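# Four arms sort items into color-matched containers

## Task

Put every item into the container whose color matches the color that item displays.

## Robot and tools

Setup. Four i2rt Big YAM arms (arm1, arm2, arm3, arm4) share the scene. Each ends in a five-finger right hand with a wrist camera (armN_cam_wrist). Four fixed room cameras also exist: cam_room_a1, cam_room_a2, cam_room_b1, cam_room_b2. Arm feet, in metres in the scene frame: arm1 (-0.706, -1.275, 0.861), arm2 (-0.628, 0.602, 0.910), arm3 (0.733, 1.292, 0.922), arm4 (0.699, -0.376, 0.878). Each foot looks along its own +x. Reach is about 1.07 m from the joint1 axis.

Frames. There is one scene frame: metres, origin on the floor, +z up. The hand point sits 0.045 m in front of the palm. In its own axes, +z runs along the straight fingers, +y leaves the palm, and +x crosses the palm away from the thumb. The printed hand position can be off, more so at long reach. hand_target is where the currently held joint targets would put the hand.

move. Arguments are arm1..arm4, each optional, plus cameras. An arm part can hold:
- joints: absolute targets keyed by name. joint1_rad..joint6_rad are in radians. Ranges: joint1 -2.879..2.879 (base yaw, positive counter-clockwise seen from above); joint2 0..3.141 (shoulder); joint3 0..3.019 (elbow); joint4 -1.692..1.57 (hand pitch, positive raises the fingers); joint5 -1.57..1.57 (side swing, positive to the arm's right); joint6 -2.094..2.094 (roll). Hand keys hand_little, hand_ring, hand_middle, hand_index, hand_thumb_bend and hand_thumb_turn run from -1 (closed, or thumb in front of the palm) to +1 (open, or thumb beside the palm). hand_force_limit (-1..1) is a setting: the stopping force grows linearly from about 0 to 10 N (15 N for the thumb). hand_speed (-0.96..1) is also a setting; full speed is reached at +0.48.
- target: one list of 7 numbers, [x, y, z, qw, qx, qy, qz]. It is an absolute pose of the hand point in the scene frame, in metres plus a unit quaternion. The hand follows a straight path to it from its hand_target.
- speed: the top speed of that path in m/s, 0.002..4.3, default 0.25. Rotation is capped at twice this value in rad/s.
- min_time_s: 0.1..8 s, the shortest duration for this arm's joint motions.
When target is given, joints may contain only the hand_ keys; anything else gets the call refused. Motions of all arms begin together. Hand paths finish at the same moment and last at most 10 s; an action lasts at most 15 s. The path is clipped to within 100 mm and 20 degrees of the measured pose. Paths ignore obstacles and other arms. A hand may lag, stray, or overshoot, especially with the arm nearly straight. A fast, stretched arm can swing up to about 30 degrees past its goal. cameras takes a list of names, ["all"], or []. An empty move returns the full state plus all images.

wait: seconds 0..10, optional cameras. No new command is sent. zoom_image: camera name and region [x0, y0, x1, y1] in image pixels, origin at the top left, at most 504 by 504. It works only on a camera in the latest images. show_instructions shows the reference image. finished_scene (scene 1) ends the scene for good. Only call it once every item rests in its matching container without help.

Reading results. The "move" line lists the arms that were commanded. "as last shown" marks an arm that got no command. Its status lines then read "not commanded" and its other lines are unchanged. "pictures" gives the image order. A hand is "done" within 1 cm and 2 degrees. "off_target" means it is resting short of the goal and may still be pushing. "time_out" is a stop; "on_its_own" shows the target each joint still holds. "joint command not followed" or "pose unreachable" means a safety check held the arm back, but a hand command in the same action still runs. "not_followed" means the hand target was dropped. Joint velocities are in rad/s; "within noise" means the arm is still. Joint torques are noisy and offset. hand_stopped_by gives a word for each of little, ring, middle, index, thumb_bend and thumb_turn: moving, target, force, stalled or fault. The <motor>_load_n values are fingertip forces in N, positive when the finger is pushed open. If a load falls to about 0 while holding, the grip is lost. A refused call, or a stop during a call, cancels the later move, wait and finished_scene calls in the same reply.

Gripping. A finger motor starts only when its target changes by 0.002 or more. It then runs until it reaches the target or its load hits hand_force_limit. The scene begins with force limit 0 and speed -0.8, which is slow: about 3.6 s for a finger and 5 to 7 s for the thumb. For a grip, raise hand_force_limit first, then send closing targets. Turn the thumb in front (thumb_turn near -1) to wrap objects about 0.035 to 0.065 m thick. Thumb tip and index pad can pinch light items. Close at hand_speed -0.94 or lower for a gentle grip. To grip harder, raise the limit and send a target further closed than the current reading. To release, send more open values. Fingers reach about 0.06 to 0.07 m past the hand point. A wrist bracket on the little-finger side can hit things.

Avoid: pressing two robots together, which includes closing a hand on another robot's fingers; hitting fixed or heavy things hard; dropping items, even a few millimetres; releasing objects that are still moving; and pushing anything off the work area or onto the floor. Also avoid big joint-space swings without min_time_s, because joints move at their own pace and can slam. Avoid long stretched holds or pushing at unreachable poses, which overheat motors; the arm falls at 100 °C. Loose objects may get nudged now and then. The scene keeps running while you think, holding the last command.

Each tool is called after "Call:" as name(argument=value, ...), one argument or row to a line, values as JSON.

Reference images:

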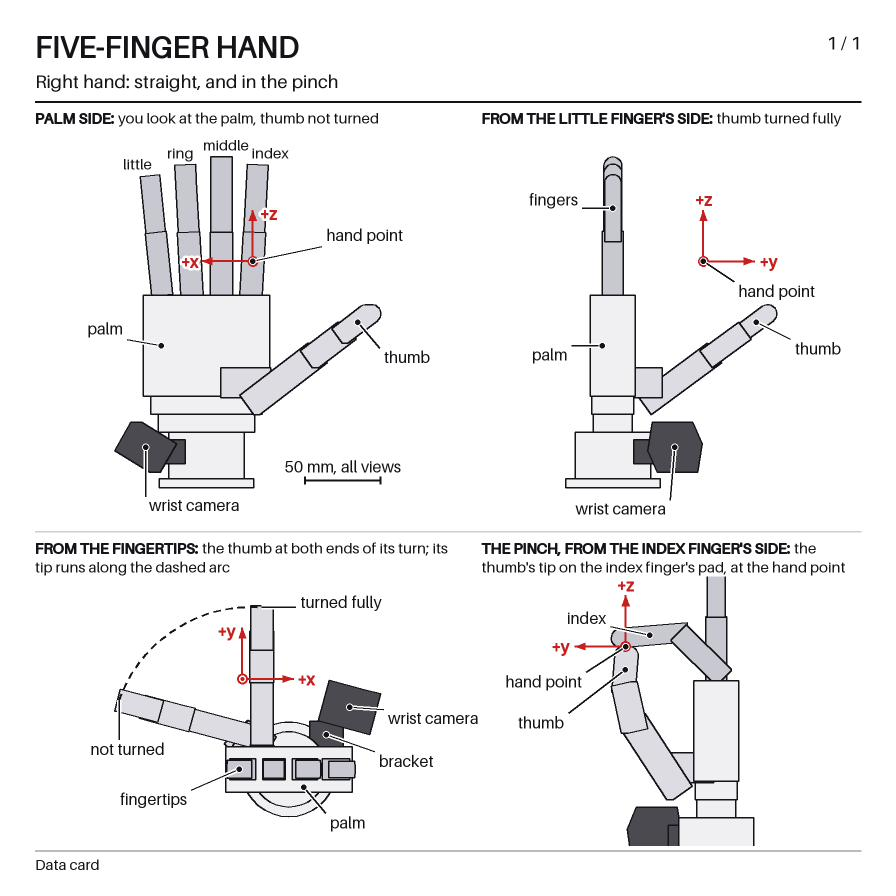

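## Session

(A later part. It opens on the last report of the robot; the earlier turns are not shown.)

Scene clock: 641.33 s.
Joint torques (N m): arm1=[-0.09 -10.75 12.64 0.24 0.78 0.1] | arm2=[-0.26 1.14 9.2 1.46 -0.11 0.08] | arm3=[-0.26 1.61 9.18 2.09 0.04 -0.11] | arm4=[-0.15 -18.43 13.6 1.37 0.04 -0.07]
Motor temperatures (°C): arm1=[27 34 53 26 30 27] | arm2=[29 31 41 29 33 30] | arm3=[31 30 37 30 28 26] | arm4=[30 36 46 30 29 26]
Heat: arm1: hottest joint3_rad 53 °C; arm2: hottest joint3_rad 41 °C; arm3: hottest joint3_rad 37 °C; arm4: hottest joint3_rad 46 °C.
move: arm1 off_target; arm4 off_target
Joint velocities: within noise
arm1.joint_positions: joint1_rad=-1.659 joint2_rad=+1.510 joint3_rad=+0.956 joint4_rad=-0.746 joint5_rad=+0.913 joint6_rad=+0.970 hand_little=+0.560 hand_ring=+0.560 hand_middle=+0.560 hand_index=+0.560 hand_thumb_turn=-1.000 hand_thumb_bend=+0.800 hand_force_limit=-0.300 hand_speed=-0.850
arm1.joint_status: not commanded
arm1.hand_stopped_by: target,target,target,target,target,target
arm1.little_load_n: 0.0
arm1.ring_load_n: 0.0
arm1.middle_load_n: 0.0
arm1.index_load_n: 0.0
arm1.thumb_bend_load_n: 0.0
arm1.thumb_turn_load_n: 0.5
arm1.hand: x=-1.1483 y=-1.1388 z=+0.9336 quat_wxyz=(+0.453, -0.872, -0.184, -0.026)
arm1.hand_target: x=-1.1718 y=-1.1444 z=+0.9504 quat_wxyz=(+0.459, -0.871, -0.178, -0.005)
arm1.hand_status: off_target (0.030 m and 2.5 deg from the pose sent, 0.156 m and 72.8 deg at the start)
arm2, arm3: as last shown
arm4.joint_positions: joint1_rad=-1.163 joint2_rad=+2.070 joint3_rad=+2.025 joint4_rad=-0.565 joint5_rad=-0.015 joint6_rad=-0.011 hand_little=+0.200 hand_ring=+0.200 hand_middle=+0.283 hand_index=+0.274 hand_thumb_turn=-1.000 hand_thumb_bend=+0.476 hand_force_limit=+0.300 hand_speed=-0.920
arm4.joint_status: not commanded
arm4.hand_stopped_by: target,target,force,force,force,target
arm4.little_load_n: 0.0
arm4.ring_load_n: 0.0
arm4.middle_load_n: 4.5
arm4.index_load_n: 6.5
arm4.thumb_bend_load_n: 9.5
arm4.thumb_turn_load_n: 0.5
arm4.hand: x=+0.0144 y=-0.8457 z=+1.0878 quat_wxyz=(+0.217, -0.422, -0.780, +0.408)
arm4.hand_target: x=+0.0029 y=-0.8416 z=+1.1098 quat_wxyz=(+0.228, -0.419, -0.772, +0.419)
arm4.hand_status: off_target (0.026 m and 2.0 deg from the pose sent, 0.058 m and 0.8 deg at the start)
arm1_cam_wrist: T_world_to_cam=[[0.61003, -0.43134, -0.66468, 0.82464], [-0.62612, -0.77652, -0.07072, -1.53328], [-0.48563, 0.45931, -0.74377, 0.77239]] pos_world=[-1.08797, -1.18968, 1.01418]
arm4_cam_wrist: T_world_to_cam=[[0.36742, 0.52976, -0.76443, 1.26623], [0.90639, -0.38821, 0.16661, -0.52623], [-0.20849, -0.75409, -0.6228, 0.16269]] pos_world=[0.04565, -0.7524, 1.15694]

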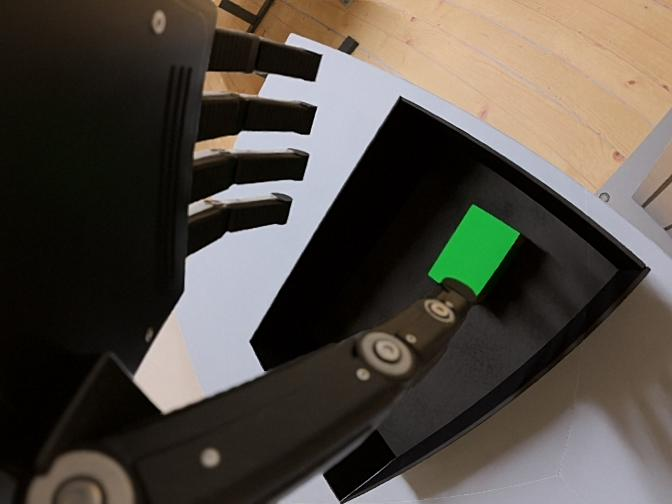

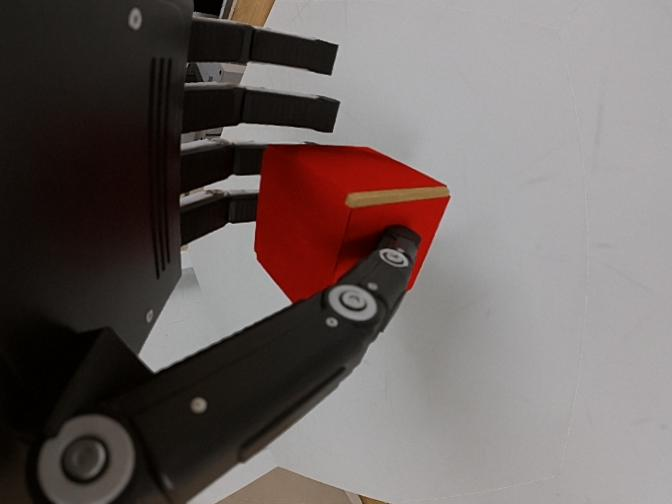

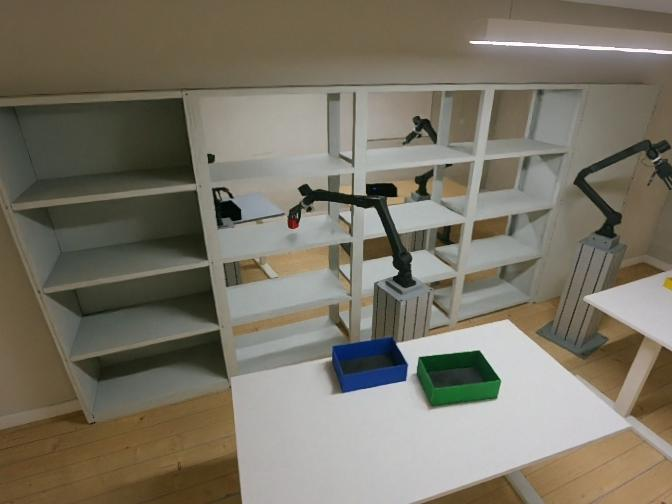

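Call:
move(
  arm1={"target": [-1.168, -1.150, 0.81, 0.4586, -0.8734, -0.1627, -0.0139], "speed": 0.1},
  arm4={"target": [0.38, -0.62, 1.16, 0.2277, -0.4193, -0.7723, 0.4193], "speed": 0.2},
  cameras=["arm1_cam_wrist"],
)

Call:
zoom_image(
  camera="arm1_cam_wrist",
  region=[200, 40, 672, 500],
)

Scene clock: 659.13 s.
Joint torques (N m): arm1=[-0.21 -12.69 5.44 1.55 0.8 0.11] | arm2=[-0.56 1.44 9.28 1.54 -0.09 0.09] | arm3=[-0.38 1.55 9.22 2.09 0.04 -0.1] | arm4=[2.02 -1.96 9.95 1.28 0.11 0.15]
Motor temperatures (°C): arm1=[27 33 52 26 30 27] | arm2=[29 31 41 29 33 30] | arm3=[31 30 37 30 28 26] | arm4=[30 37 46 30 29 26]
Heat: arm1: hottest joint3_rad 52 °C; arm2: hottest joint3_rad 41 °C; arm3: hottest joint3_rad 37 °C; arm4: hottest joint3_rad 46 °C.
move: arm1 done; arm4 done
Joint velocities: within noise
arm1.joint_positions: joint1_rad=-1.644 joint2_rad=+1.781 joint3_rad=+0.899 joint4_rad=-0.449 joint5_rad=+0.927 joint6_rad=+1.055 hand_little=+0.560 hand_ring=+0.560 hand_middle=+0.560 hand_index=+0.560 hand_thumb_turn=-1.000 hand_thumb_bend=+0.800 hand_force_limit=-0.300 hand_speed=-0.850
arm1.joint_status: not commanded
arm1.hand_stopped_by: target,target,target,target,target,target
arm1.little_load_n: 0.0
arm1.ring_load_n: 0.0
arm1.middle_load_n: 0.0
arm1.index_load_n: 0.0
arm1.thumb_bend_load_n: 0.0
arm1.thumb_turn_load_n: 0.0
arm1.hand: x=-1.1666 y=-1.1425 z=+0.8149 quat_wxyz=(+0.457, -0.875, -0.159, -0.019)
arm1.hand_target: x=-1.1678 y=-1.1500 z=+0.8100 quat_wxyz=(+0.459, -0.874, -0.163, -0.014)
arm1.hand_status: done (0.009 m and 0.7 deg from the pose sent, 0.126 m and 2.9 deg at the start)
arm2, arm3: as last shown
arm2.middle_load_n: 0.5
arm4.joint_positions: joint1_rad=-1.152 joint2_rad=+0.854 joint3_rad=+0.904 joint4_rad=-0.614 joint5_rad=+0.014 joint6_rad=-0.010 hand_little=+0.200 hand_ring=+0.200 hand_middle=+0.283 hand_index=+0.274 hand_thumb_turn=-1.000 hand_thumb_bend=+0.476 hand_force_limit=+0.300 hand_speed=-0.920
arm4.joint_status: not commanded
arm4.hand_stopped_by: target,target,force,force,force,target
arm4.little_load_n: 0.0
arm4.ring_load_n: 0.0
arm4.middle_load_n: 4.0
arm4.index_load_n: 6.5
arm4.thumb_bend_load_n: 10.0
arm4.thumb_turn_load_n: 0.0
arm4.hand: x=+0.3762 y=-0.6150 z=+1.1629 quat_wxyz=(+0.235, -0.419, -0.769, +0.421)
arm4.hand_target: x=+0.3800 y=-0.6200 z=+1.1601 quat_wxyz=(+0.228, -0.419, -0.772, +0.419)
arm4.hand_status: done (0.007 m and 0.9 deg from the pose sent, 0.436 m and 2.0 deg at the start)
arm1_cam_wrist: T_world_to_cam=[[0.56799, -0.45206, -0.68777, 0.70143], [-0.65753, -0.75185, -0.04884, -1.58228], [-0.49502, 0.47997, -0.72428, 0.67367]] pos_world=[-1.10532, -1.19589, 0.89307]

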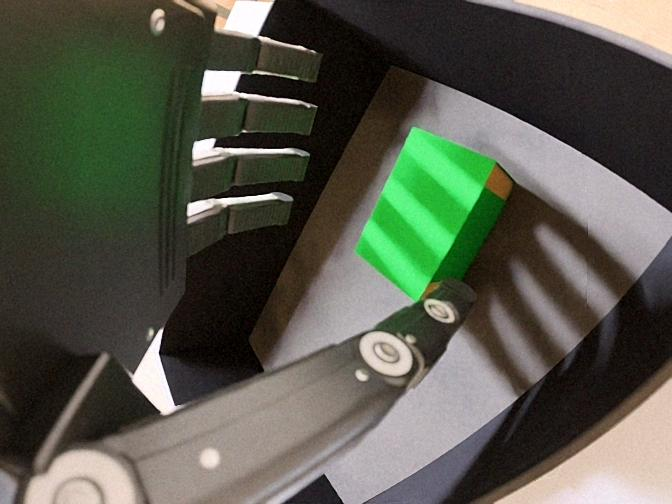

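Scaled by 1.068 from the camera's image (finer frame: 960x720).

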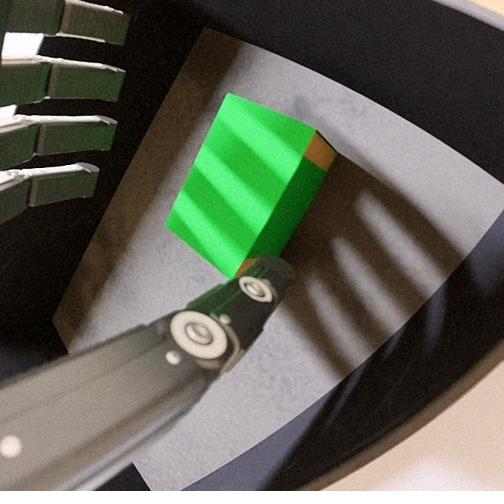

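Call:
move(
  cameras=["arm1_cam_wrist"],
)

Scene clock: 674.90 s.
Joint torques (N m): arm1=[0.09 -13.1 5.42 1.33 0.78 0.11] | arm2=[-0.32 1.44 9.26 1.5 -0.11 0.1] | arm3=[-0.56 1.55 9.18 2.11 0.04 -0.11] | arm4=[2.67 -3.31 9.96 1.55 0.15 0.16]
Motor temperatures (°C): arm1=[27 34 49 26 30 27] | arm2=[29 31 41 29 33 30] | arm3=[31 30 37 30 28 26] | arm4=[30 34 45 30 29 26]
Heat: arm1: hottest joint3_rad 49 °C; arm2: hottest joint3_rad 41 °C; arm3: hottest joint3_rad 37 °C; arm4: hottest joint3_rad 45 °C.
Joint velocities: within noise
arm1.joint_positions: joint1_rad=-1.644 joint2_rad=+1.781 joint3_rad=+0.899 joint4_rad=-0.449 joint5_rad=+0.927 joint6_rad=+1.055 hand_little=+0.560 hand_ring=+0.560 hand_middle=+0.560 hand_index=+0.560 hand_thumb_turn=-1.000 hand_thumb_bend=+0.800 hand_force_limit=-0.300 hand_speed=-0.850
arm1.joint_status: not commanded
arm1.hand_stopped_by: target,target,target,target,target,target
arm1.little_load_n: 0.0
arm1.ring_load_n: 0.0
arm1.middle_load_n: 0.0
arm1.index_load_n: 0.0
arm1.thumb_bend_load_n: 0.0
arm1.thumb_turn_load_n: 0.0
arm1.hand: x=-1.1666 y=-1.1425 z=+0.8149 quat_wxyz=(+0.457, -0.875, -0.159, -0.019) (m; scene frame)
arm1.hand_target: x=-1.1678 y=-1.1500 z=+0.8100 quat_wxyz=(+0.459, -0.874, -0.163, -0.014) (m; scene frame)
arm1.hand_status: done (0.009 m and 0.7 deg from the pose sent, 0.126 m and 2.9 deg at the start)
arm2.joint_positions: joint1_rad=+1.893 joint2_rad=+0.632 joint3_rad=+1.319 joint4_rad=-1.428 joint5_rad=+0.001 joint6_rad=-0.009 hand_little=+1.000 hand_ring=+1.000 hand_middle=+1.000 hand_index=+1.000 hand_thumb_turn=+1.000 hand_thumb_bend=+1.000 hand_force_limit=+0.000 hand_speed=-0.800
arm2.joint_status: not commanded
arm2.hand_stopped_by: target,target,target,target,target,target
arm2.little_load_n: 0.0
arm2.ring_load_n: 0.0
arm2.middle_load_n: 0.0
arm2.index_load_n: 0.0
arm2.thumb_bend_load_n: 0.0
arm2.thumb_turn_load_n: -0.5
arm2.hand: x=-0.8311 y=+0.5391 z=+1.3354 quat_wxyz=(-0.262, +0.590, +0.700, -0.304) (m; scene frame)
arm2.hand_target: x=-0.8317 y=+0.5369 z=+1.3457 quat_wxyz=(-0.267, +0.588, +0.695, -0.316) (m; scene frame)
arm2.hand_status: not commanded
arm3.joint_positions: joint1_rad=-1.395 joint2_rad=+0.628 joint3_rad=+1.329 joint4_rad=-1.440 joint5_rad=-0.002 joint6_rad=-1.523 hand_little=+1.000 hand_ring=+1.000 hand_middle=+1.000 hand_index=+1.000 hand_thumb_turn=+1.000 hand_thumb_bend=+1.000 hand_force_limit=+0.000 hand_speed=-0.800
arm3.joint_status: not commanded
arm3.hand_stopped_by: target,target,target,target,target,target
arm3.little_load_n: 0.0
arm3.ring_load_n: 0.0
arm3.middle_load_n: 0.0
arm3.index_load_n: 0.0
arm3.thumb_bend_load_n: 0.0
arm3.thumb_turn_load_n: 0.0
arm3.hand: x=+0.9615 y=+1.3323 z=+1.3695 quat_wxyz=(-0.083, +0.901, +0.164, +0.392) (m; scene frame)
arm3.hand_target: x=+0.9618 y=+1.3308 z=+1.3787 quat_wxyz=(-0.083, +0.897, +0.161, +0.402) (m; scene frame)
arm3.hand_status: not commanded
arm4.joint_positions: joint1_rad=-1.152 joint2_rad=+0.854 joint3_rad=+0.904 joint4_rad=-0.614 joint5_rad=+0.014 joint6_rad=-0.010 hand_little=+0.200 hand_ring=+0.200 hand_middle=+0.283 hand_index=+0.274 hand_thumb_turn=-1.000 hand_thumb_bend=+0.476 hand_force_limit=+0.300 hand_speed=-0.920
arm4.joint_status: not commanded
arm4.hand_stopped_by: target,target,force,force,force,target
arm4.little_load_n: 0.0
arm4.ring_load_n: 0.0
arm4.middle_load_n: 4.5
arm4.index_load_n: 6.5
arm4.thumb_bend_load_n: 9.5
arm4.thumb_turn_load_n: 0.0
arm4.hand: x=+0.3762 y=-0.6150 z=+1.1629 quat_wxyz=(+0.235, -0.419, -0.769, +0.421) (m; scene frame)
arm4.hand_target: x=+0.3800 y=-0.6200 z=+1.1601 quat_wxyz=(+0.228, -0.419, -0.772, +0.419) (m; scene frame)
arm4.hand_status: done (0.007 m and 0.9 deg from the pose sent, 0.436 m and 2.0 deg at the start)
pictures: arm1_cam_wrist
camera_calibration:
arm1_cam_wrist: T_world_to_cam=[[0.56799, -0.45206, -0.68777, 0.70143], [-0.65753, -0.75185, -0.04884, -1.58228], [-0.49502, 0.47997, -0.72428, 0.67367]] pos_world=[-1.10532, -1.19589, 0.89307]

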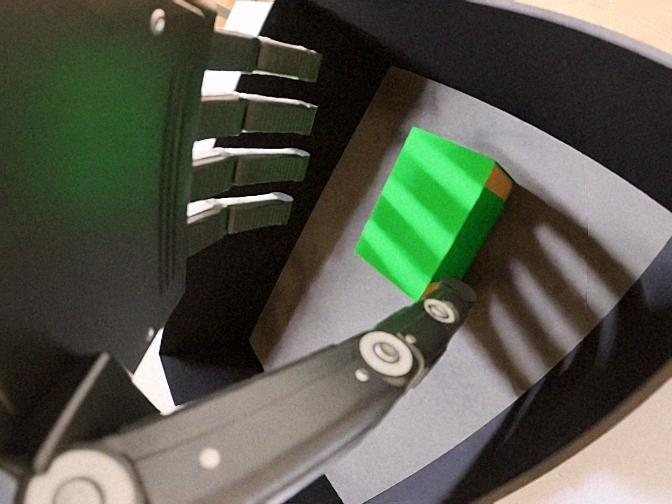

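Call:
move(
  arm1={"target": [-1.158, -1.148, 0.783, 0.4586, -0.8734, -0.1627, -0.0139], "speed": 0.05},
  arm4={"joints": {"joint1_rad": -2.2, "joint2_rad": 0.7, "joint3_rad": 1.33, "joint4_rad": -1.2, "joint5_rad": 0, "joint6_rad": 0}, "min_time_s": 5},
  cameras=["arm1_cam_wrist"],
)

Scene clock: 682.70 s.
Joint torques (N m): arm1=[-0.09 -12.69 4.83 1.44 0.72 0.01] | arm2=[-0.62 1.49 9.25 1.54 -0.1 0.1] | arm3=[-0.44 1.61 9.18 2.11 0.04 -0.1] | arm4=[-0.5 -0.15 11.77 1.51 -0.06 0.13]
Motor temperatures (°C): arm1=[27 34 47 26 30 27] | arm2=[29 31 41 29 33 30] | arm3=[31 30 37 30 28 26] | arm4=[30 34 46 30 29 26]
Heat: arm1: hottest joint3_rad 47 °C; arm2: hottest joint3_rad 41 °C; arm3: hottest joint3_rad 37 °C; arm4: hottest joint3_rad 46 °C.
move: arm1 done; arm4 done
Joint velocities: within noise
arm1.joint_positions: joint1_rad=-1.644 joint2_rad=+1.827 joint3_rad=+0.859 joint4_rad=-0.356 joint5_rad=+0.927 joint6_rad=+1.055 hand_little=+0.560 hand_ring=+0.560 hand_middle=+0.560 hand_index=+0.560 hand_thumb_turn=-1.000 hand_thumb_bend=+0.800 hand_force_limit=-0.300 hand_speed=-0.850
arm1.joint_status: not commanded
arm1.hand_stopped_by: target,target,target,target,target,target
arm1.little_load_n: 0.0
arm1.ring_load_n: 0.0
arm1.middle_load_n: 0.0
arm1.index_load_n: 0.0
arm1.thumb_bend_load_n: -0.5
arm1.thumb_turn_load_n: 0.0
arm1.hand: x=-1.1586 y=-1.1427 z=+0.7887 quat_wxyz=(+0.458, -0.875, -0.157, -0.015)
arm1.hand_target: x=-1.1580 y=-1.1480 z=+0.7831 quat_wxyz=(+0.459, -0.874, -0.163, -0.014)
arm1.hand_status: done (0.008 m and 0.7 deg from the pose sent, 0.034 m and 0.7 deg at the start)
arm2, arm3: as last shown
arm2.little_load_n: -0.5
arm2.thumb_turn_load_n: 0.0
arm4.joint_positions: joint1_rad=-2.187 joint2_rad=+0.705 joint3_rad=+1.293 joint4_rad=-1.193 joint5_rad=+0.002 joint6_rad=-0.010 hand_little=+0.200 hand_ring=+0.200 hand_middle=+0.283 hand_index=+0.274 hand_thumb_turn=-1.000 hand_thumb_bend=+0.476 hand_force_limit=+0.300 hand_speed=-0.920
arm4.joint_status: all done
arm4.hand_stopped_by: target,target,force,force,force,target
arm4.little_load_n: 0.0
arm4.ring_load_n: 0.0
arm4.middle_load_n: 4.5
arm4.index_load_n: 6.5
arm4.thumb_bend_load_n: 10.0
arm4.thumb_turn_load_n: 0.0
arm4.hand: x=+0.4316 y=-0.2746 z=+1.3134 quat_wxyz=(+0.393, -0.752, -0.470, +0.242)
arm4.hand_target: x=+0.4358 y=-0.2737 z=+1.3320 quat_wxyz=(+0.406, -0.750, -0.458, +0.250)
arm4.hand_status: not commanded
arm1_cam_wrist: T_world_to_cam=[[0.56254, -0.45179, -0.69241, 0.67646], [-0.65785, -0.75187, -0.04387, -1.58278], [-0.50079, 0.48018, -0.72017, 0.64904]] pos_world=[-1.09673, -1.19609, 0.86637]

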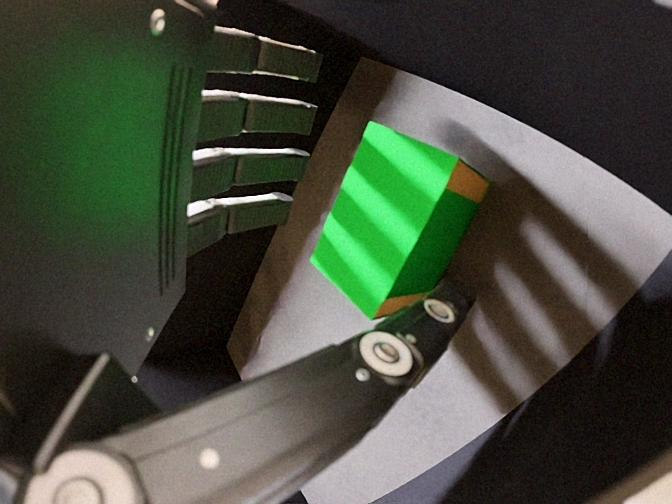

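Call:
move(
  arm1={"target": [-1.155, -1.148, 0.758, 0.4586, -0.8734, -0.1627, -0.0139], "speed": 0.05},
  arm4={"target": [0.31, -0.12, 1.14, 0.4165, -0.7643, -0.4350, 0.2318], "speed": 0.15},
  cameras=["arm1_cam_wrist", "cam_room_a2"],
)

Scene clock: 695.70 s.
Joint torques (N m): arm1=[-0.03 -12.1 4.08 1.35 0.76 0.04] | arm2=[-0.56 1.26 9.32 1.58 -0.1 0.09] | arm3=[-0.32 1.49 9.18 2.15 0.04 -0.11] | arm4=[-0.26 -5.48 10.14 2.29 -0.09 -0.1]
Motor temperatures (°C): arm1=[27 34 46 26 30 27] | arm2=[29 30 41 29 33 30] | arm3=[31 30 37 30 28 26] | arm4=[30 32 48 30 29 26]
Heat: arm1: hottest joint3_rad 46 °C; arm2: hottest joint3_rad 41 °C; arm3: hottest joint3_rad 37 °C; arm4: hottest joint3_rad 48 °C.
move: arm1 done; arm4 done
Joint velocities: within noise
arm1.joint_positions: joint1_rad=-1.644 joint2_rad=+1.883 joint3_rad=+0.848 joint4_rad=-0.283 joint5_rad=+0.927 joint6_rad=+1.055 hand_little=+0.560 hand_ring=+0.560 hand_middle=+0.560 hand_index=+0.560 hand_thumb_turn=-1.000 hand_thumb_bend=+0.800 hand_force_limit=-0.300 hand_speed=-0.850
arm1.joint_status: not commanded
arm1.hand_stopped_by: target,target,target,target,target,target
arm1.little_load_n: 0.0
arm1.ring_load_n: 0.0
arm1.middle_load_n: 0.0
arm1.index_load_n: 0.0
arm1.thumb_bend_load_n: 0.0
arm1.thumb_turn_load_n: 0.0
arm1.hand: x=-1.1577 y=-1.1427 z=+0.7655 quat_wxyz=(+0.459, -0.875, -0.156, -0.013)
arm1.hand_target: x=-1.1549 y=-1.1479 z=+0.7582 quat_wxyz=(+0.459, -0.874, -0.163, -0.014)
arm1.hand_status: done (0.010 m and 0.8 deg from the pose sent, 0.031 m and 0.7 deg at the start)
arm2, arm3: as last shown
arm2.little_load_n: 0.0
arm4.joint_positions: joint1_rad=-2.395 joint2_rad=+1.054 joint3_rad=+0.966 joint4_rad=-0.512 joint5_rad=-0.111 joint6_rad=-0.078 hand_little=+0.200 hand_ring=+0.200 hand_middle=+0.283 hand_index=+0.274 hand_thumb_turn=-1.000 hand_thumb_bend=+0.476 hand_force_limit=+0.300 hand_speed=-0.920
arm4.joint_status: not commanded
arm4.hand_stopped_by: target,target,force,force,force,target
arm4.little_load_n: 0.0
arm4.ring_load_n: 0.0
arm4.middle_load_n: 4.5
arm4.index_load_n: 6.5
arm4.thumb_bend_load_n: 9.5
arm4.thumb_turn_load_n: 0.0
arm4.hand: x=+0.3100 y=-0.1281 z=+1.1335 quat_wxyz=(+0.404, -0.769, -0.439, +0.231)
arm4.hand_target: x=+0.3102 y=-0.1201 z=+1.1401 quat_wxyz=(+0.416, -0.764, -0.435, +0.232)
arm4.hand_status: done (0.010 m and 1.6 deg from the pose sent, 0.262 m and 5.2 deg at the start)
arm1_cam_wrist: T_world_to_cam=[[0.55876, -0.45168, -0.69554, 0.65809], [-0.65813, -0.75181, -0.04049, -1.58606], [-0.50463, 0.48038, -0.71735, 0.62641]] pos_world=[-1.09544, -1.19609, 0.84286]

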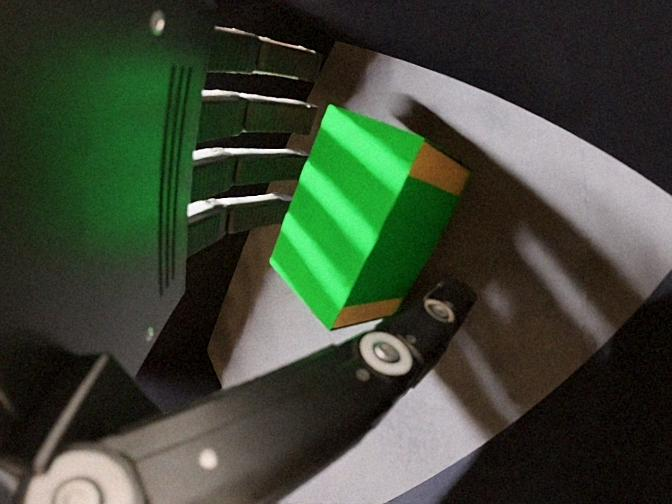

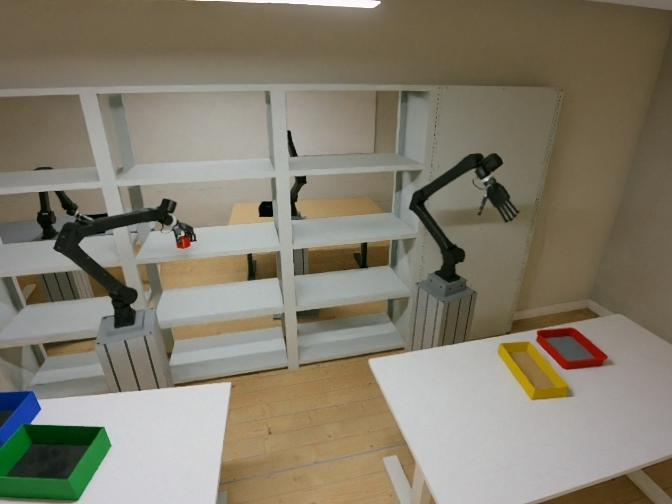

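Call:
move(
  arm1={"joints": {"hand_thumb_bend": 0.5, "hand_force_limit": -0.4, "hand_speed": -0.88}},
  arm4={"target": [0.032, 0.101, 1.115, 0.4463, -0.7730, -0.3905, 0.2255], "speed": 0.1},
  cameras=["arm1_cam_wrist", "arm4_cam_wrist", "cam_room_a2"],
)

Scene clock: 708.60 s.
Joint torques (N m): arm1=[-0.21 -12.98 4.12 1.35 0.72 0.05] | arm2=[-0.44 1.32 9.24 1.52 -0.09 0.08] | arm3=[-0.32 1.61 9.22 2.1 0.04 -0.11] | arm4=[0.73 -16.03 13.7 1.48 0.12 0.2]
Motor temperatures (°C): arm1=[27 35 44 26 30 27] | arm2=[29 30 42 29 33 30] | arm3=[31 30 37 30 28 26] | arm4=[30 32 48 30 29 26]
Heat: arm1: hottest joint3_rad 44 °C; arm2: hottest joint3_rad 42 °C; arm3: hottest joint3_rad 37 °C; arm4: hottest joint3_rad 48 °C.
move: arm1 done; arm4 off_target
Joint velocities: within noise
arm1.joint_positions: joint1_rad=-1.644 joint2_rad=+1.883 joint3_rad=+0.848 joint4_rad=-0.283 joint5_rad=+0.927 joint6_rad=+1.055 hand_little=+0.560 hand_ring=+0.560 hand_middle=+0.560 hand_index=+0.560 hand_thumb_turn=-1.000 hand_thumb_bend=+0.500 hand_force_limit=-0.400 hand_speed=-0.880
arm1.joint_status: all done
arm1.hand_stopped_by: target,target,target,target,target,target
arm1.little_load_n: -0.5
arm1.ring_load_n: 0.0
arm1.middle_load_n: 0.0
arm1.index_load_n: 0.0
arm1.thumb_bend_load_n: 0.0
arm1.thumb_turn_load_n: 0.0
arm1.hand: x=-1.1577 y=-1.1427 z=+0.7655 quat_wxyz=(+0.459, -0.875, -0.156, -0.013)
arm1.hand_target: x=-1.1549 y=-1.1479 z=+0.7582 quat_wxyz=(+0.459, -0.874, -0.163, -0.014)
arm1.hand_status: not commanded
arm2, arm3: as last shown
arm4.joint_positions: joint1_rad=-2.395 joint2_rad=+1.959 joint3_rad=+1.866 joint4_rad=-0.445 joint5_rad=-0.024 joint6_rad=-0.026 hand_little=+0.200 hand_ring=+0.200 hand_middle=+0.283 hand_index=+0.274 hand_thumb_turn=-1.000 hand_thumb_bend=+0.476 hand_force_limit=+0.300 hand_speed=-0.920
arm4.joint_status: not commanded
arm4.hand_stopped_by: target,target,force,force,force,target
arm4.little_load_n: 0.0
arm4.ring_load_n: 0.0
arm4.middle_load_n: 4.0
arm4.index_load_n: 6.5
arm4.thumb_bend_load_n: 9.5
arm4.thumb_turn_load_n: 0.0
arm4.hand: x=+0.0440 y=+0.0992 z=+1.1024 quat_wxyz=(+0.440, -0.777, -0.395, +0.218)
arm4.hand_target: x=+0.0327 y=+0.1006 z=+1.1150 quat_wxyz=(+0.447, -0.773, -0.390, +0.226)
arm4.hand_status: off_target (0.017 m and 1.3 deg from the pose sent, 0.361 m and 7.4 deg at the start)
arm1_cam_wrist: T_world_to_cam=[[0.55876, -0.45168, -0.69554, 0.65809], [-0.65813, -0.75181, -0.04049, -1.58606], [-0.50463, 0.48038, -0.71735, 0.62641]] pos_world=[-1.09544, -1.19609, 0.84286]
arm4_cam_wrist: T_world_to_cam=[[0.59029, -0.12129, -0.79803, 0.85779], [-0.04362, -0.99199, 0.11851, -0.03391], [-0.80601, -0.03514, -0.59085, 0.8102]] pos_world=[0.14522, 0.09888, 1.16726]

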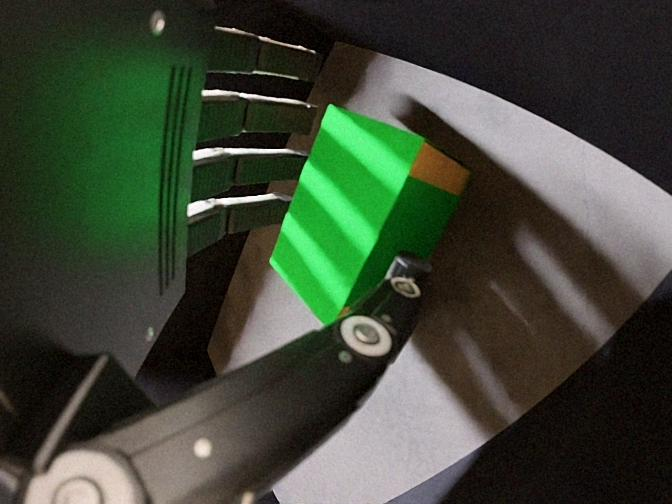

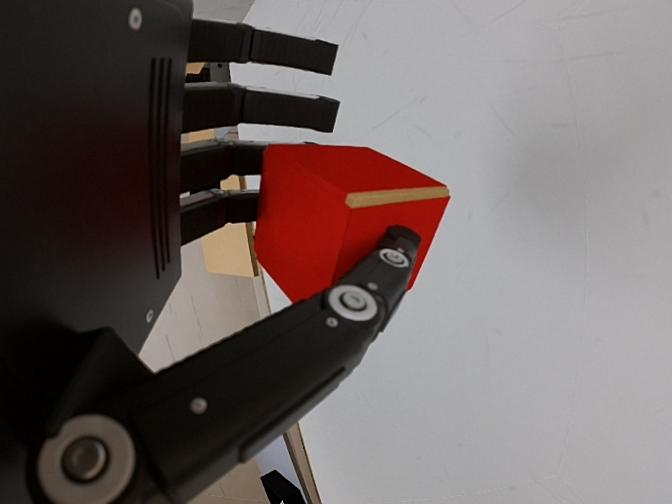

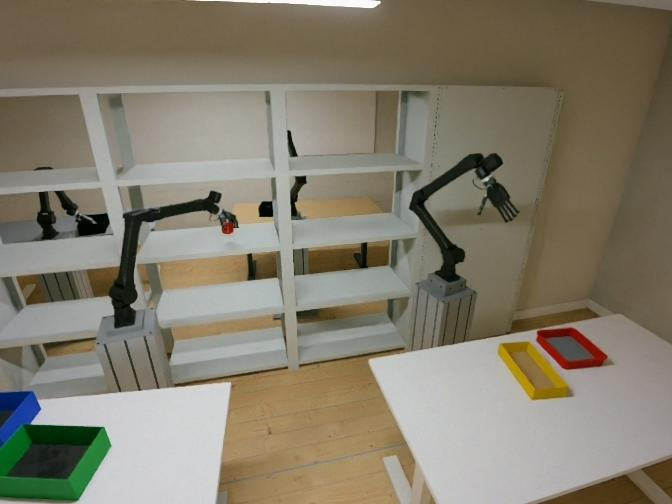

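Call:
move(
  arm1={"joints": {"hand_index": -0.2, "hand_middle": -0.2, "hand_ring": 0.35, "hand_little": 0.4, "hand_force_limit": -0.3, "hand_speed": -0.9}},
  arm4={"target": [0.022, 0.101, 1.073, 0.4463, -0.7730, -0.3905, 0.2255], "speed": 0.06},
  cameras=["arm1_cam_wrist", "cam_room_a2", "cam_room_b2"],
)

Call:
zoom_image(
  camera="cam_room_b2",
  region=[300, 130, 500, 280],
)

Call:
zoom_image(
  camera="cam_room_a2",
  region=[150, 170, 300, 280],
)

Scene clock: 719.60 s.
Joint torques (N m): arm1=[-0.5 -12.81 4.1 1.43 0.74 0.03] | arm2=[-0.56 1.14 9.33 1.51 -0.09 0.08] | arm3=[-0.44 1.55 9.21 2.11 0.03 -0.11] | arm4=[2.37 -16.21 9.99 2.54 0.1 0.16]
Motor temperatures (°C): arm1=[27 35 43 26 30 27] | arm2=[29 30 42 29 33 30] | arm3=[31 30 37 30 28 26] | arm4=[30 33 49 30 29 26]
Heat: arm1: hottest joint3_rad 43 °C; arm2: hottest joint3_rad 42 °C; arm3: hottest joint3_rad 37 °C; arm4: hottest joint3_rad 49 °C.
move: arm1 off_target; arm4 off_target
Joint velocities: within noise
arm1.joint_positions: joint1_rad=-1.644 joint2_rad=+1.883 joint3_rad=+0.848 joint4_rad=-0.283 joint5_rad=+0.928 joint6_rad=+1.055 hand_little=+0.400 hand_ring=+0.350 hand_middle=+0.189 hand_index=+0.161 hand_thumb_turn=-1.000 hand_thumb_bend=+0.501 hand_force_limit=-0.300 hand_speed=-0.900
arm1.joint_status: hand_middle off_target (ended at +0.189, target -0.200); hand_index off_target (ended at +0.161, target -0.200); the others done
arm1.hand_stopped_by: target,target,force,force,target,target
arm1.little_load_n: 0.0
arm1.ring_load_n: 0.0
arm1.middle_load_n: 3.0
arm1.index_load_n: 4.0
arm1.thumb_bend_load_n: 7.0
arm1.thumb_turn_load_n: 0.0
arm1.hand: x=-1.1577 y=-1.1426 z=+0.7655 quat_wxyz=(+0.459, -0.875, -0.156, -0.013)
arm1.hand_target: x=-1.1549 y=-1.1479 z=+0.7582 quat_wxyz=(+0.459, -0.874, -0.163, -0.014)
arm1.hand_status: not commanded
arm2, arm3: as last shown
arm2.index_load_n: -0.5
arm4.joint_positions: joint1_rad=-2.395 joint2_rad=+1.996 joint3_rad=+1.859 joint4_rad=-0.385 joint5_rad=-0.016 joint6_rad=-0.022 hand_little=+0.200 hand_ring=+0.200 hand_middle=+0.283 hand_index=+0.274 hand_thumb_turn=-1.000 hand_thumb_bend=+0.476 hand_force_limit=+0.300 hand_speed=-0.920
arm4.joint_status: not commanded
arm4.hand_stopped_by: target,target,force,force,force,target
arm4.little_load_n: 0.0
arm4.ring_load_n: 0.0
arm4.middle_load_n: 4.0
arm4.index_load_n: 6.5
arm4.thumb_bend_load_n: 9.5
arm4.thumb_turn_load_n: 0.0
arm4.hand: x=+0.0341 y=+0.1077 z=+1.0812 quat_wxyz=(+0.447, -0.775, -0.390, +0.219)
arm4.hand_target: x=+0.0225 y=+0.1008 z=+1.0731 quat_wxyz=(+0.446, -0.773, -0.391, +0.225)
arm4.hand_status: off_target (0.016 m and 0.7 deg from the pose sent, 0.037 m and 1.3 deg at the start)
arm1_cam_wrist: T_world_to_cam=[[0.55873, -0.45142, -0.69573, 0.65852], [-0.65816, -0.75177, -0.04077, -1.5858], [-0.50462, 0.48068, -0.71715, 0.62661]] pos_world=[-1.09544, -1.19609, 0.84286]

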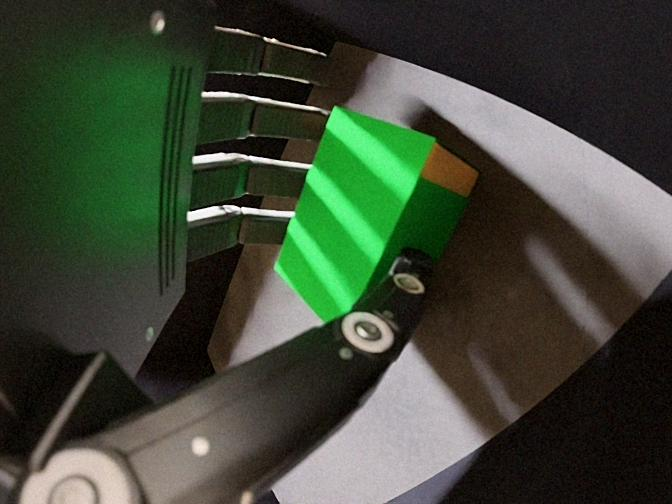

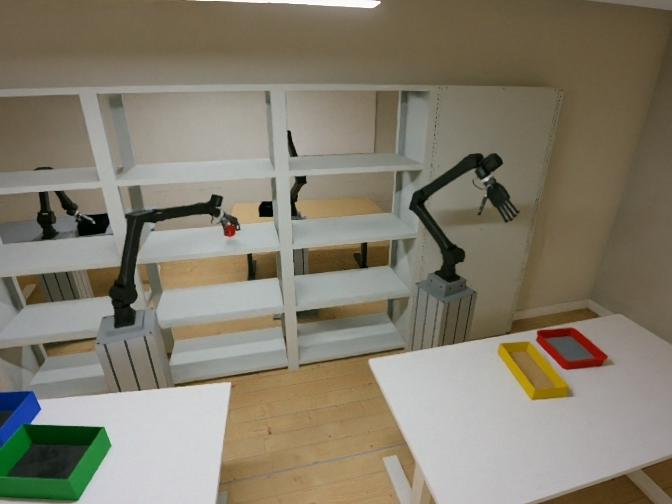

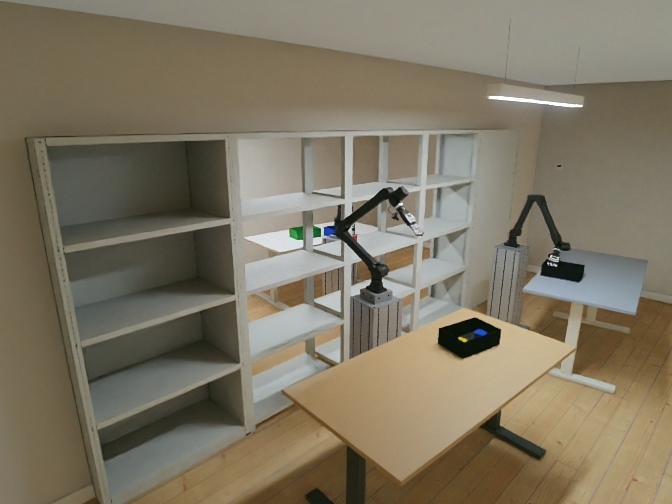

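Scaled by 2.520 from the camera's image (finer frame: 960x720).

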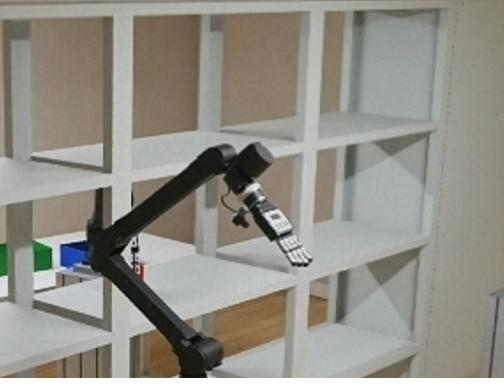

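Scaled by 3.360 from the camera's image (finer frame: 960x720).

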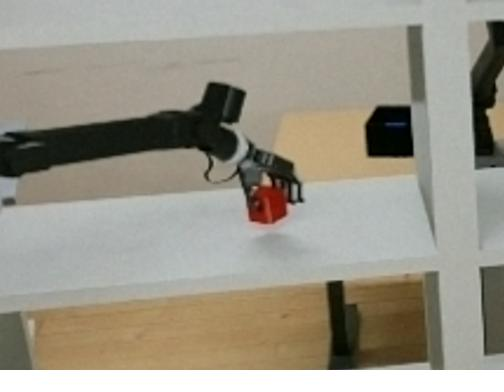

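Call:
move(
  arm1={"joints": {"hand_thumb_bend": 0.4, "hand_force_limit": 0.3, "hand_speed": -0.92}},
  arm4={"target": [0.02, 0.096, 1.048, 0.4463, -0.7730, -0.3905, 0.2255], "speed": 0.05},
  cameras=["arm4_cam_wrist", "cam_room_a2"],
)

Call:
zoom_image(
  camera="cam_room_a2",
  region=[180, 180, 290, 260],
)

Scene clock: 724.50 s.
Joint torques (N m): arm1=[-0.62 -12.63 4.19 1.46 0.75 0] | arm2=[-0.62 1.38 9.33 1.54 -0.08 0.08] | arm3=[-0.38 1.61 9.18 2.11 0.04 -0.11] | arm4=[2.96 -16.5 9.81 2.93 0.09 0.08]
Motor temperatures (°C): arm1=[27 35 43 26 30 27] | arm2=[29 30 42 29 33 30] | arm3=[31 30 37 30 28 26] | arm4=[30 34 49 30 29 26]
Heat: arm1: hottest joint3_rad 43 °C; arm2: hottest joint3_rad 42 °C; arm3: hottest joint3_rad 37 °C; arm4: hottest joint3_rad 49 °C.
move: arm1 off_target; arm4 off_target
Joint velocities: within noise
arm1.joint_positions: joint1_rad=-1.644 joint2_rad=+1.883 joint3_rad=+0.848 joint4_rad=-0.283 joint5_rad=+0.928 joint6_rad=+1.055 hand_little=+0.400 hand_ring=+0.350 hand_middle=+0.189 hand_index=+0.161 hand_thumb_turn=-1.000 hand_thumb_bend=+0.490 hand_force_limit=+0.300 hand_speed=-0.920
arm1.joint_status: hand_thumb_bend off_target (ended at +0.490, target +0.400); the others done
arm1.hand_stopped_by: target,target,force,force,force,target
arm1.little_load_n: 0.0
arm1.ring_load_n: 0.0
arm1.middle_load_n: 4.0
arm1.index_load_n: 5.5
arm1.thumb_bend_load_n: 10.0
arm1.thumb_turn_load_n: 0.0
arm1.hand: x=-1.1577 y=-1.1426 z=+0.7655 quat_wxyz=(+0.459, -0.875, -0.156, -0.013)
arm1.hand_target: x=-1.1550 y=-1.1479 z=+0.7582 quat_wxyz=(+0.459, -0.874, -0.163, -0.014)
arm1.hand_status: not commanded
arm2, arm3: as last shown
arm2.index_load_n: 0.0
arm2.thumb_bend_load_n: -0.5
arm4.joint_positions: joint1_rad=-2.386 joint2_rad=+2.004 joint3_rad=+1.808 joint4_rad=-0.324 joint5_rad=-0.010 joint6_rad=-0.018 hand_little=+0.200 hand_ring=+0.200 hand_middle=+0.283 hand_index=+0.274 hand_thumb_turn=-1.000 hand_thumb_bend=+0.476 hand_force_limit=+0.300 hand_speed=-0.920
arm4.joint_status: not commanded
arm4.hand_stopped_by: target,target,force,force,force,target
arm4.little_load_n: 0.0
arm4.ring_load_n: 0.0
arm4.middle_load_n: 4.5
arm4.index_load_n: 6.5
arm4.thumb_bend_load_n: 9.5
arm4.thumb_turn_load_n: 0.0
arm4.hand: x=+0.0313 y=+0.1024 z=+1.0572 quat_wxyz=(+0.447, -0.774, -0.390, +0.220)
arm4.hand_target: x=+0.0204 y=+0.0956 z=+1.0478 quat_wxyz=(+0.446, -0.773, -0.391, +0.225)
arm4.hand_status: off_target (0.016 m and 0.7 deg from the pose sent, 0.038 m and 0.7 deg at the start)
arm4_cam_wrist: T_world_to_cam=[[0.57833, -0.11647, -0.80745, 0.83948], [-0.04912, -0.99293, 0.10805, -0.0146], [-0.81432, -0.02283, -0.57996, 0.76091]] pos_world=[0.13342, 0.10065, 1.12071]

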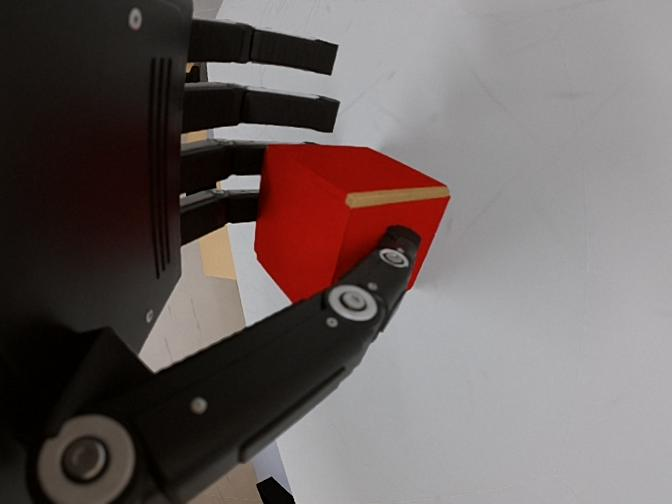

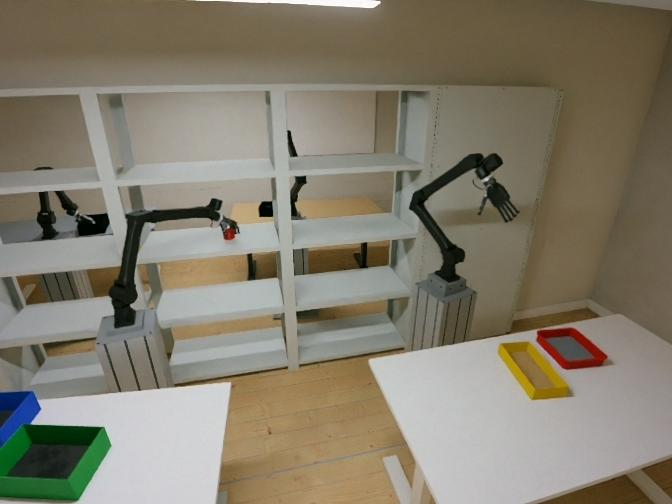

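Scaled by 4.582 from the camera's image (finer frame: 960x720).

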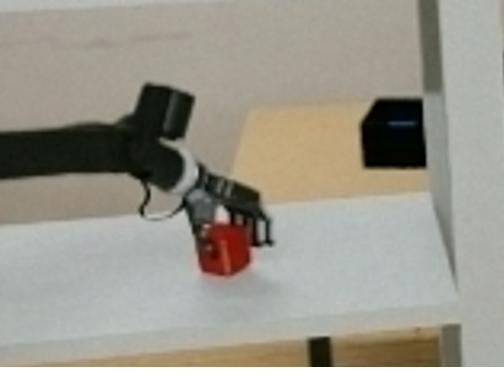

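Call:
move(
  arm1={"target": [-1.155, -1.148, 0.82, 0.4586, -0.8734, -0.1627, -0.0139], "speed": 0.06},
  arm4={"target": [0.02, 0.094, 1.040, 0.4370, -0.7785, -0.3930, 0.2210], "speed": 0.04},
  cameras=["arm1_cam_wrist", "cam_room_a2"],
)

Call:
zoom_image(
  camera="cam_room_a2",
  region=[180, 180, 290, 260],
)

Scene clock: 730.83 s.
Joint torques (N m): arm1=[-0.85 -15.03 6.41 0.36 0.72 -0.02] | arm2=[-0.56 1.61 9.32 1.55 -0.1 0.08] | arm3=[-0.56 1.55 9.18 2.11 0.03 -0.1] | arm4=[2.02 -16.91 10.54 1.92 0.06 0.14]
Motor temperatures (°C): arm1=[27 35 43 26 30 27] | arm2=[29 30 42 29 33 30] | arm3=[31 30 37 30 28 26] | arm4=[30 34 49 30 29 26]
Heat: arm1: hottest joint3_rad 43 °C; arm2: hottest joint3_rad 42 °C; arm3: hottest joint3_rad 37 °C; arm4: hottest joint3_rad 49 °C.
move: arm1 off_target; arm4 off_target
Joint velocities: within noise
arm1.joint_positions: joint1_rad=-1.644 joint2_rad=+1.767 joint3_rad=+0.848 joint4_rad=-0.431 joint5_rad=+0.928 joint6_rad=+1.055 hand_little=+0.400 hand_ring=+0.350 hand_middle=+0.189 hand_index=+0.161 hand_thumb_turn=-1.000 hand_thumb_bend=+0.490 hand_force_limit=+0.300 hand_speed=-0.920
arm1.joint_status: not commanded
arm1.hand_stopped_by: target,target,force,force,force,target
arm1.little_load_n: 0.0
arm1.ring_load_n: 0.0
arm1.middle_load_n: 4.0
arm1.index_load_n: 5.5
arm1.thumb_bend_load_n: 10.0
arm1.thumb_turn_load_n: 0.0
arm1.hand: x=-1.1462 y=-1.1431 z=+0.8072 quat_wxyz=(+0.456, -0.875, -0.163, -0.027)
arm1.hand_target: x=-1.1549 y=-1.1480 z=+0.8198 quat_wxyz=(+0.459, -0.874, -0.163, -0.014)
arm1.hand_status: off_target (0.016 m and 1.5 deg from the pose sent, 0.055 m and 0.8 deg at the start)
arm2, arm3: as last shown
arm2.thumb_bend_load_n: 0.0
arm4.joint_positions: joint1_rad=-2.385 joint2_rad=+2.008 joint3_rad=+1.808 joint4_rad=-0.324 joint5_rad=-0.007 joint6_rad=-0.016 hand_little=+0.200 hand_ring=+0.200 hand_middle=+0.283 hand_index=+0.274 hand_thumb_turn=-1.000 hand_thumb_bend=+0.476 hand_force_limit=+0.300 hand_speed=-0.920
arm4.joint_status: not commanded
arm4.hand_stopped_by: target,target,force,force,force,target
arm4.little_load_n: 0.0
arm4.ring_load_n: 0.0
arm4.middle_load_n: 4.5
arm4.index_load_n: 6.5
arm4.thumb_bend_load_n: 9.5
arm4.thumb_turn_load_n: 0.0
arm4.hand: x=+0.0305 y=+0.1018 z=+1.0539 quat_wxyz=(+0.446, -0.775, -0.390, +0.219)
arm4.hand_target: x=+0.0206 y=+0.0938 z=+1.0401 quat_wxyz=(+0.437, -0.778, -0.393, +0.221)
arm4.hand_status: off_target (0.019 m and 1.1 deg from the pose sent, 0.022 m and 1.4 deg at the start)
arm1_cam_wrist: T_world_to_cam=[[0.58101, -0.45225, -0.67669, 0.69008], [-0.65653, -0.75181, -0.06124, -1.55855], [-0.48105, 0.47984, -0.73372, 0.70197]] pos_world=[-1.08649, -1.19649, 0.88657]

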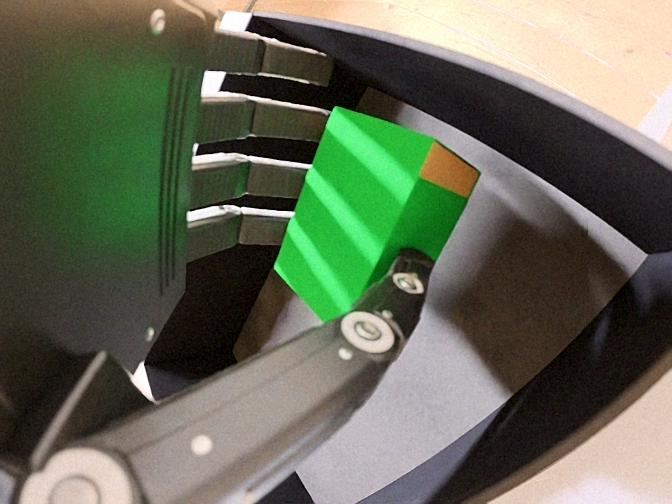

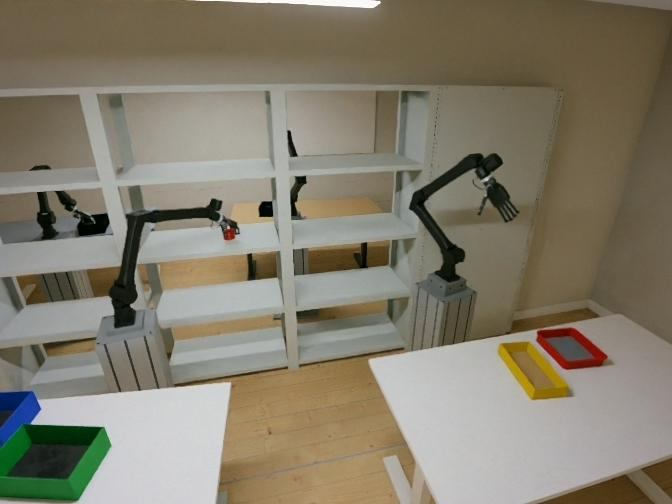

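Scaled by 4.582 from the camera's image (finer frame: 960x720).

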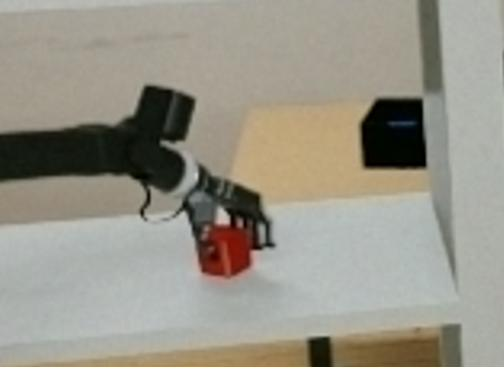

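Call:
move(
  arm1={"target": [-1.13, -1.165, 1.0, 0.4586, -0.8734, -0.1627, -0.0139], "speed": 0.15},
  arm4={"target": [0.02, 0.094, 1.031, 0.4370, -0.7785, -0.3930, 0.2210], "speed": 0.04},
  cameras=["arm4_cam_wrist", "cam_room_a2"],
)

Call:
zoom_image(
  camera="cam_room_a2",
  region=[180, 180, 290, 260],
)

Scene clock: 737.27 s.
Joint torques (N m): arm1=[-0.09 -10.46 12.45 0.18 0.8 0.04] | arm2=[-0.56 1.44 9.29 1.57 -0.11 0.09] | arm3=[-0.5 1.55 9.2 2.11 0.04 -0.11] | arm4=[2.49 -15.62 9.11 2.7 0.11 0.1]
Motor temperatures (°C): arm1=[27 35 43 26 30 27] | arm2=[29 30 42 29 33 30] | arm3=[31 30 37 30 28 26] | arm4=[30 34 49 30 29 26]
Heat: arm1: hottest joint3_rad 43 °C; arm2: hottest joint3_rad 42 °C; arm3: hottest joint3_rad 37 °C; arm4: hottest joint3_rad 49 °C.
move: arm1 off_target; arm4 off_target
Joint velocities: within noise
arm1.joint_positions: joint1_rad=-1.608 joint2_rad=+1.393 joint3_rad=+0.961 joint4_rad=-1.001 joint5_rad=+0.934 joint6_rad=+1.113 hand_little=+0.400 hand_ring=+0.350 hand_middle=+0.189 hand_index=+0.161 hand_thumb_turn=-1.000 hand_thumb_bend=+0.490 hand_force_limit=+0.300 hand_speed=-0.920
arm1.joint_status: not commanded
arm1.hand_stopped_by: target,target,force,force,force,target
arm1.little_load_n: 0.0
arm1.ring_load_n: 0.0
arm1.middle_load_n: 4.0
arm1.index_load_n: 5.5
arm1.thumb_bend_load_n: 10.0
arm1.thumb_turn_load_n: 0.0
arm1.hand: x=-1.1088 y=-1.1585 z=+0.9753 quat_wxyz=(+0.452, -0.874, -0.172, -0.043)
arm1.hand_target: x=-1.1288 y=-1.1650 z=+1.0001 quat_wxyz=(+0.458, -0.874, -0.163, -0.014)
arm1.hand_status: off_target (0.033 m and 3.5 deg from the pose sent, 0.195 m and 1.5 deg at the start)
arm2, arm3: as last shown
arm3.ring_load_n: 0.5
arm4.joint_positions: joint1_rad=-2.385 joint2_rad=+2.009 joint3_rad=+1.808 joint4_rad=-0.324 joint5_rad=-0.007 joint6_rad=-0.016 hand_little=+0.200 hand_ring=+0.200 hand_middle=+0.283 hand_index=+0.274 hand_thumb_turn=-1.000 hand_thumb_bend=+0.476 hand_force_limit=+0.300 hand_speed=-0.920
arm4.joint_status: not commanded
arm4.hand_stopped_by: target,target,force,force,force,target
arm4.little_load_n: 0.0
arm4.ring_load_n: 0.0
arm4.middle_load_n: 4.5
arm4.index_load_n: 6.0
arm4.thumb_bend_load_n: 10.0
arm4.thumb_turn_load_n: 0.0
arm4.hand: x=+0.0304 y=+0.1018 z=+1.0536 quat_wxyz=(+0.446, -0.776, -0.390, +0.219)
arm4.hand_target: x=+0.0210 y=+0.0935 z=+1.0312 quat_wxyz=(+0.437, -0.778, -0.393, +0.221)
arm4.hand_status: off_target (0.026 m and 1.1 deg from the pose sent, 0.026 m and 1.1 deg at the start)
arm4_cam_wrist: T_world_to_cam=[[0.5805, -0.12055, -0.80529, 0.83496], [-0.05124, -0.99243, 0.11163, -0.01866], [-0.81265, -0.02354, -0.58228, 0.76056]] pos_world=[0.13242, 0.10004, 1.11732]

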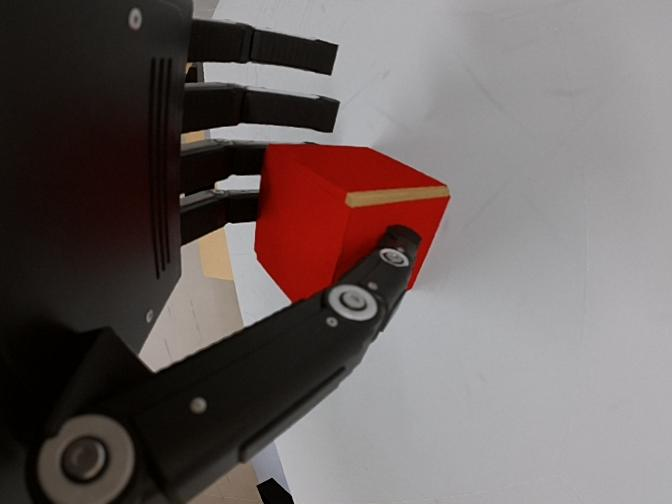

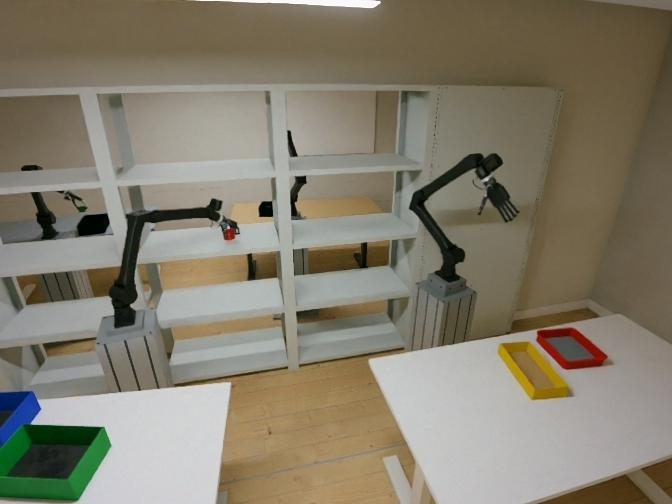

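Scaled by 4.582 from the camera's image (finer frame: 960x720).

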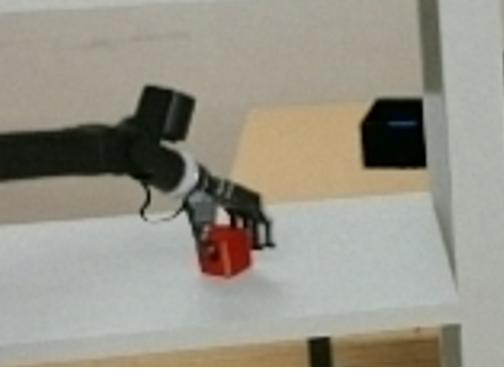

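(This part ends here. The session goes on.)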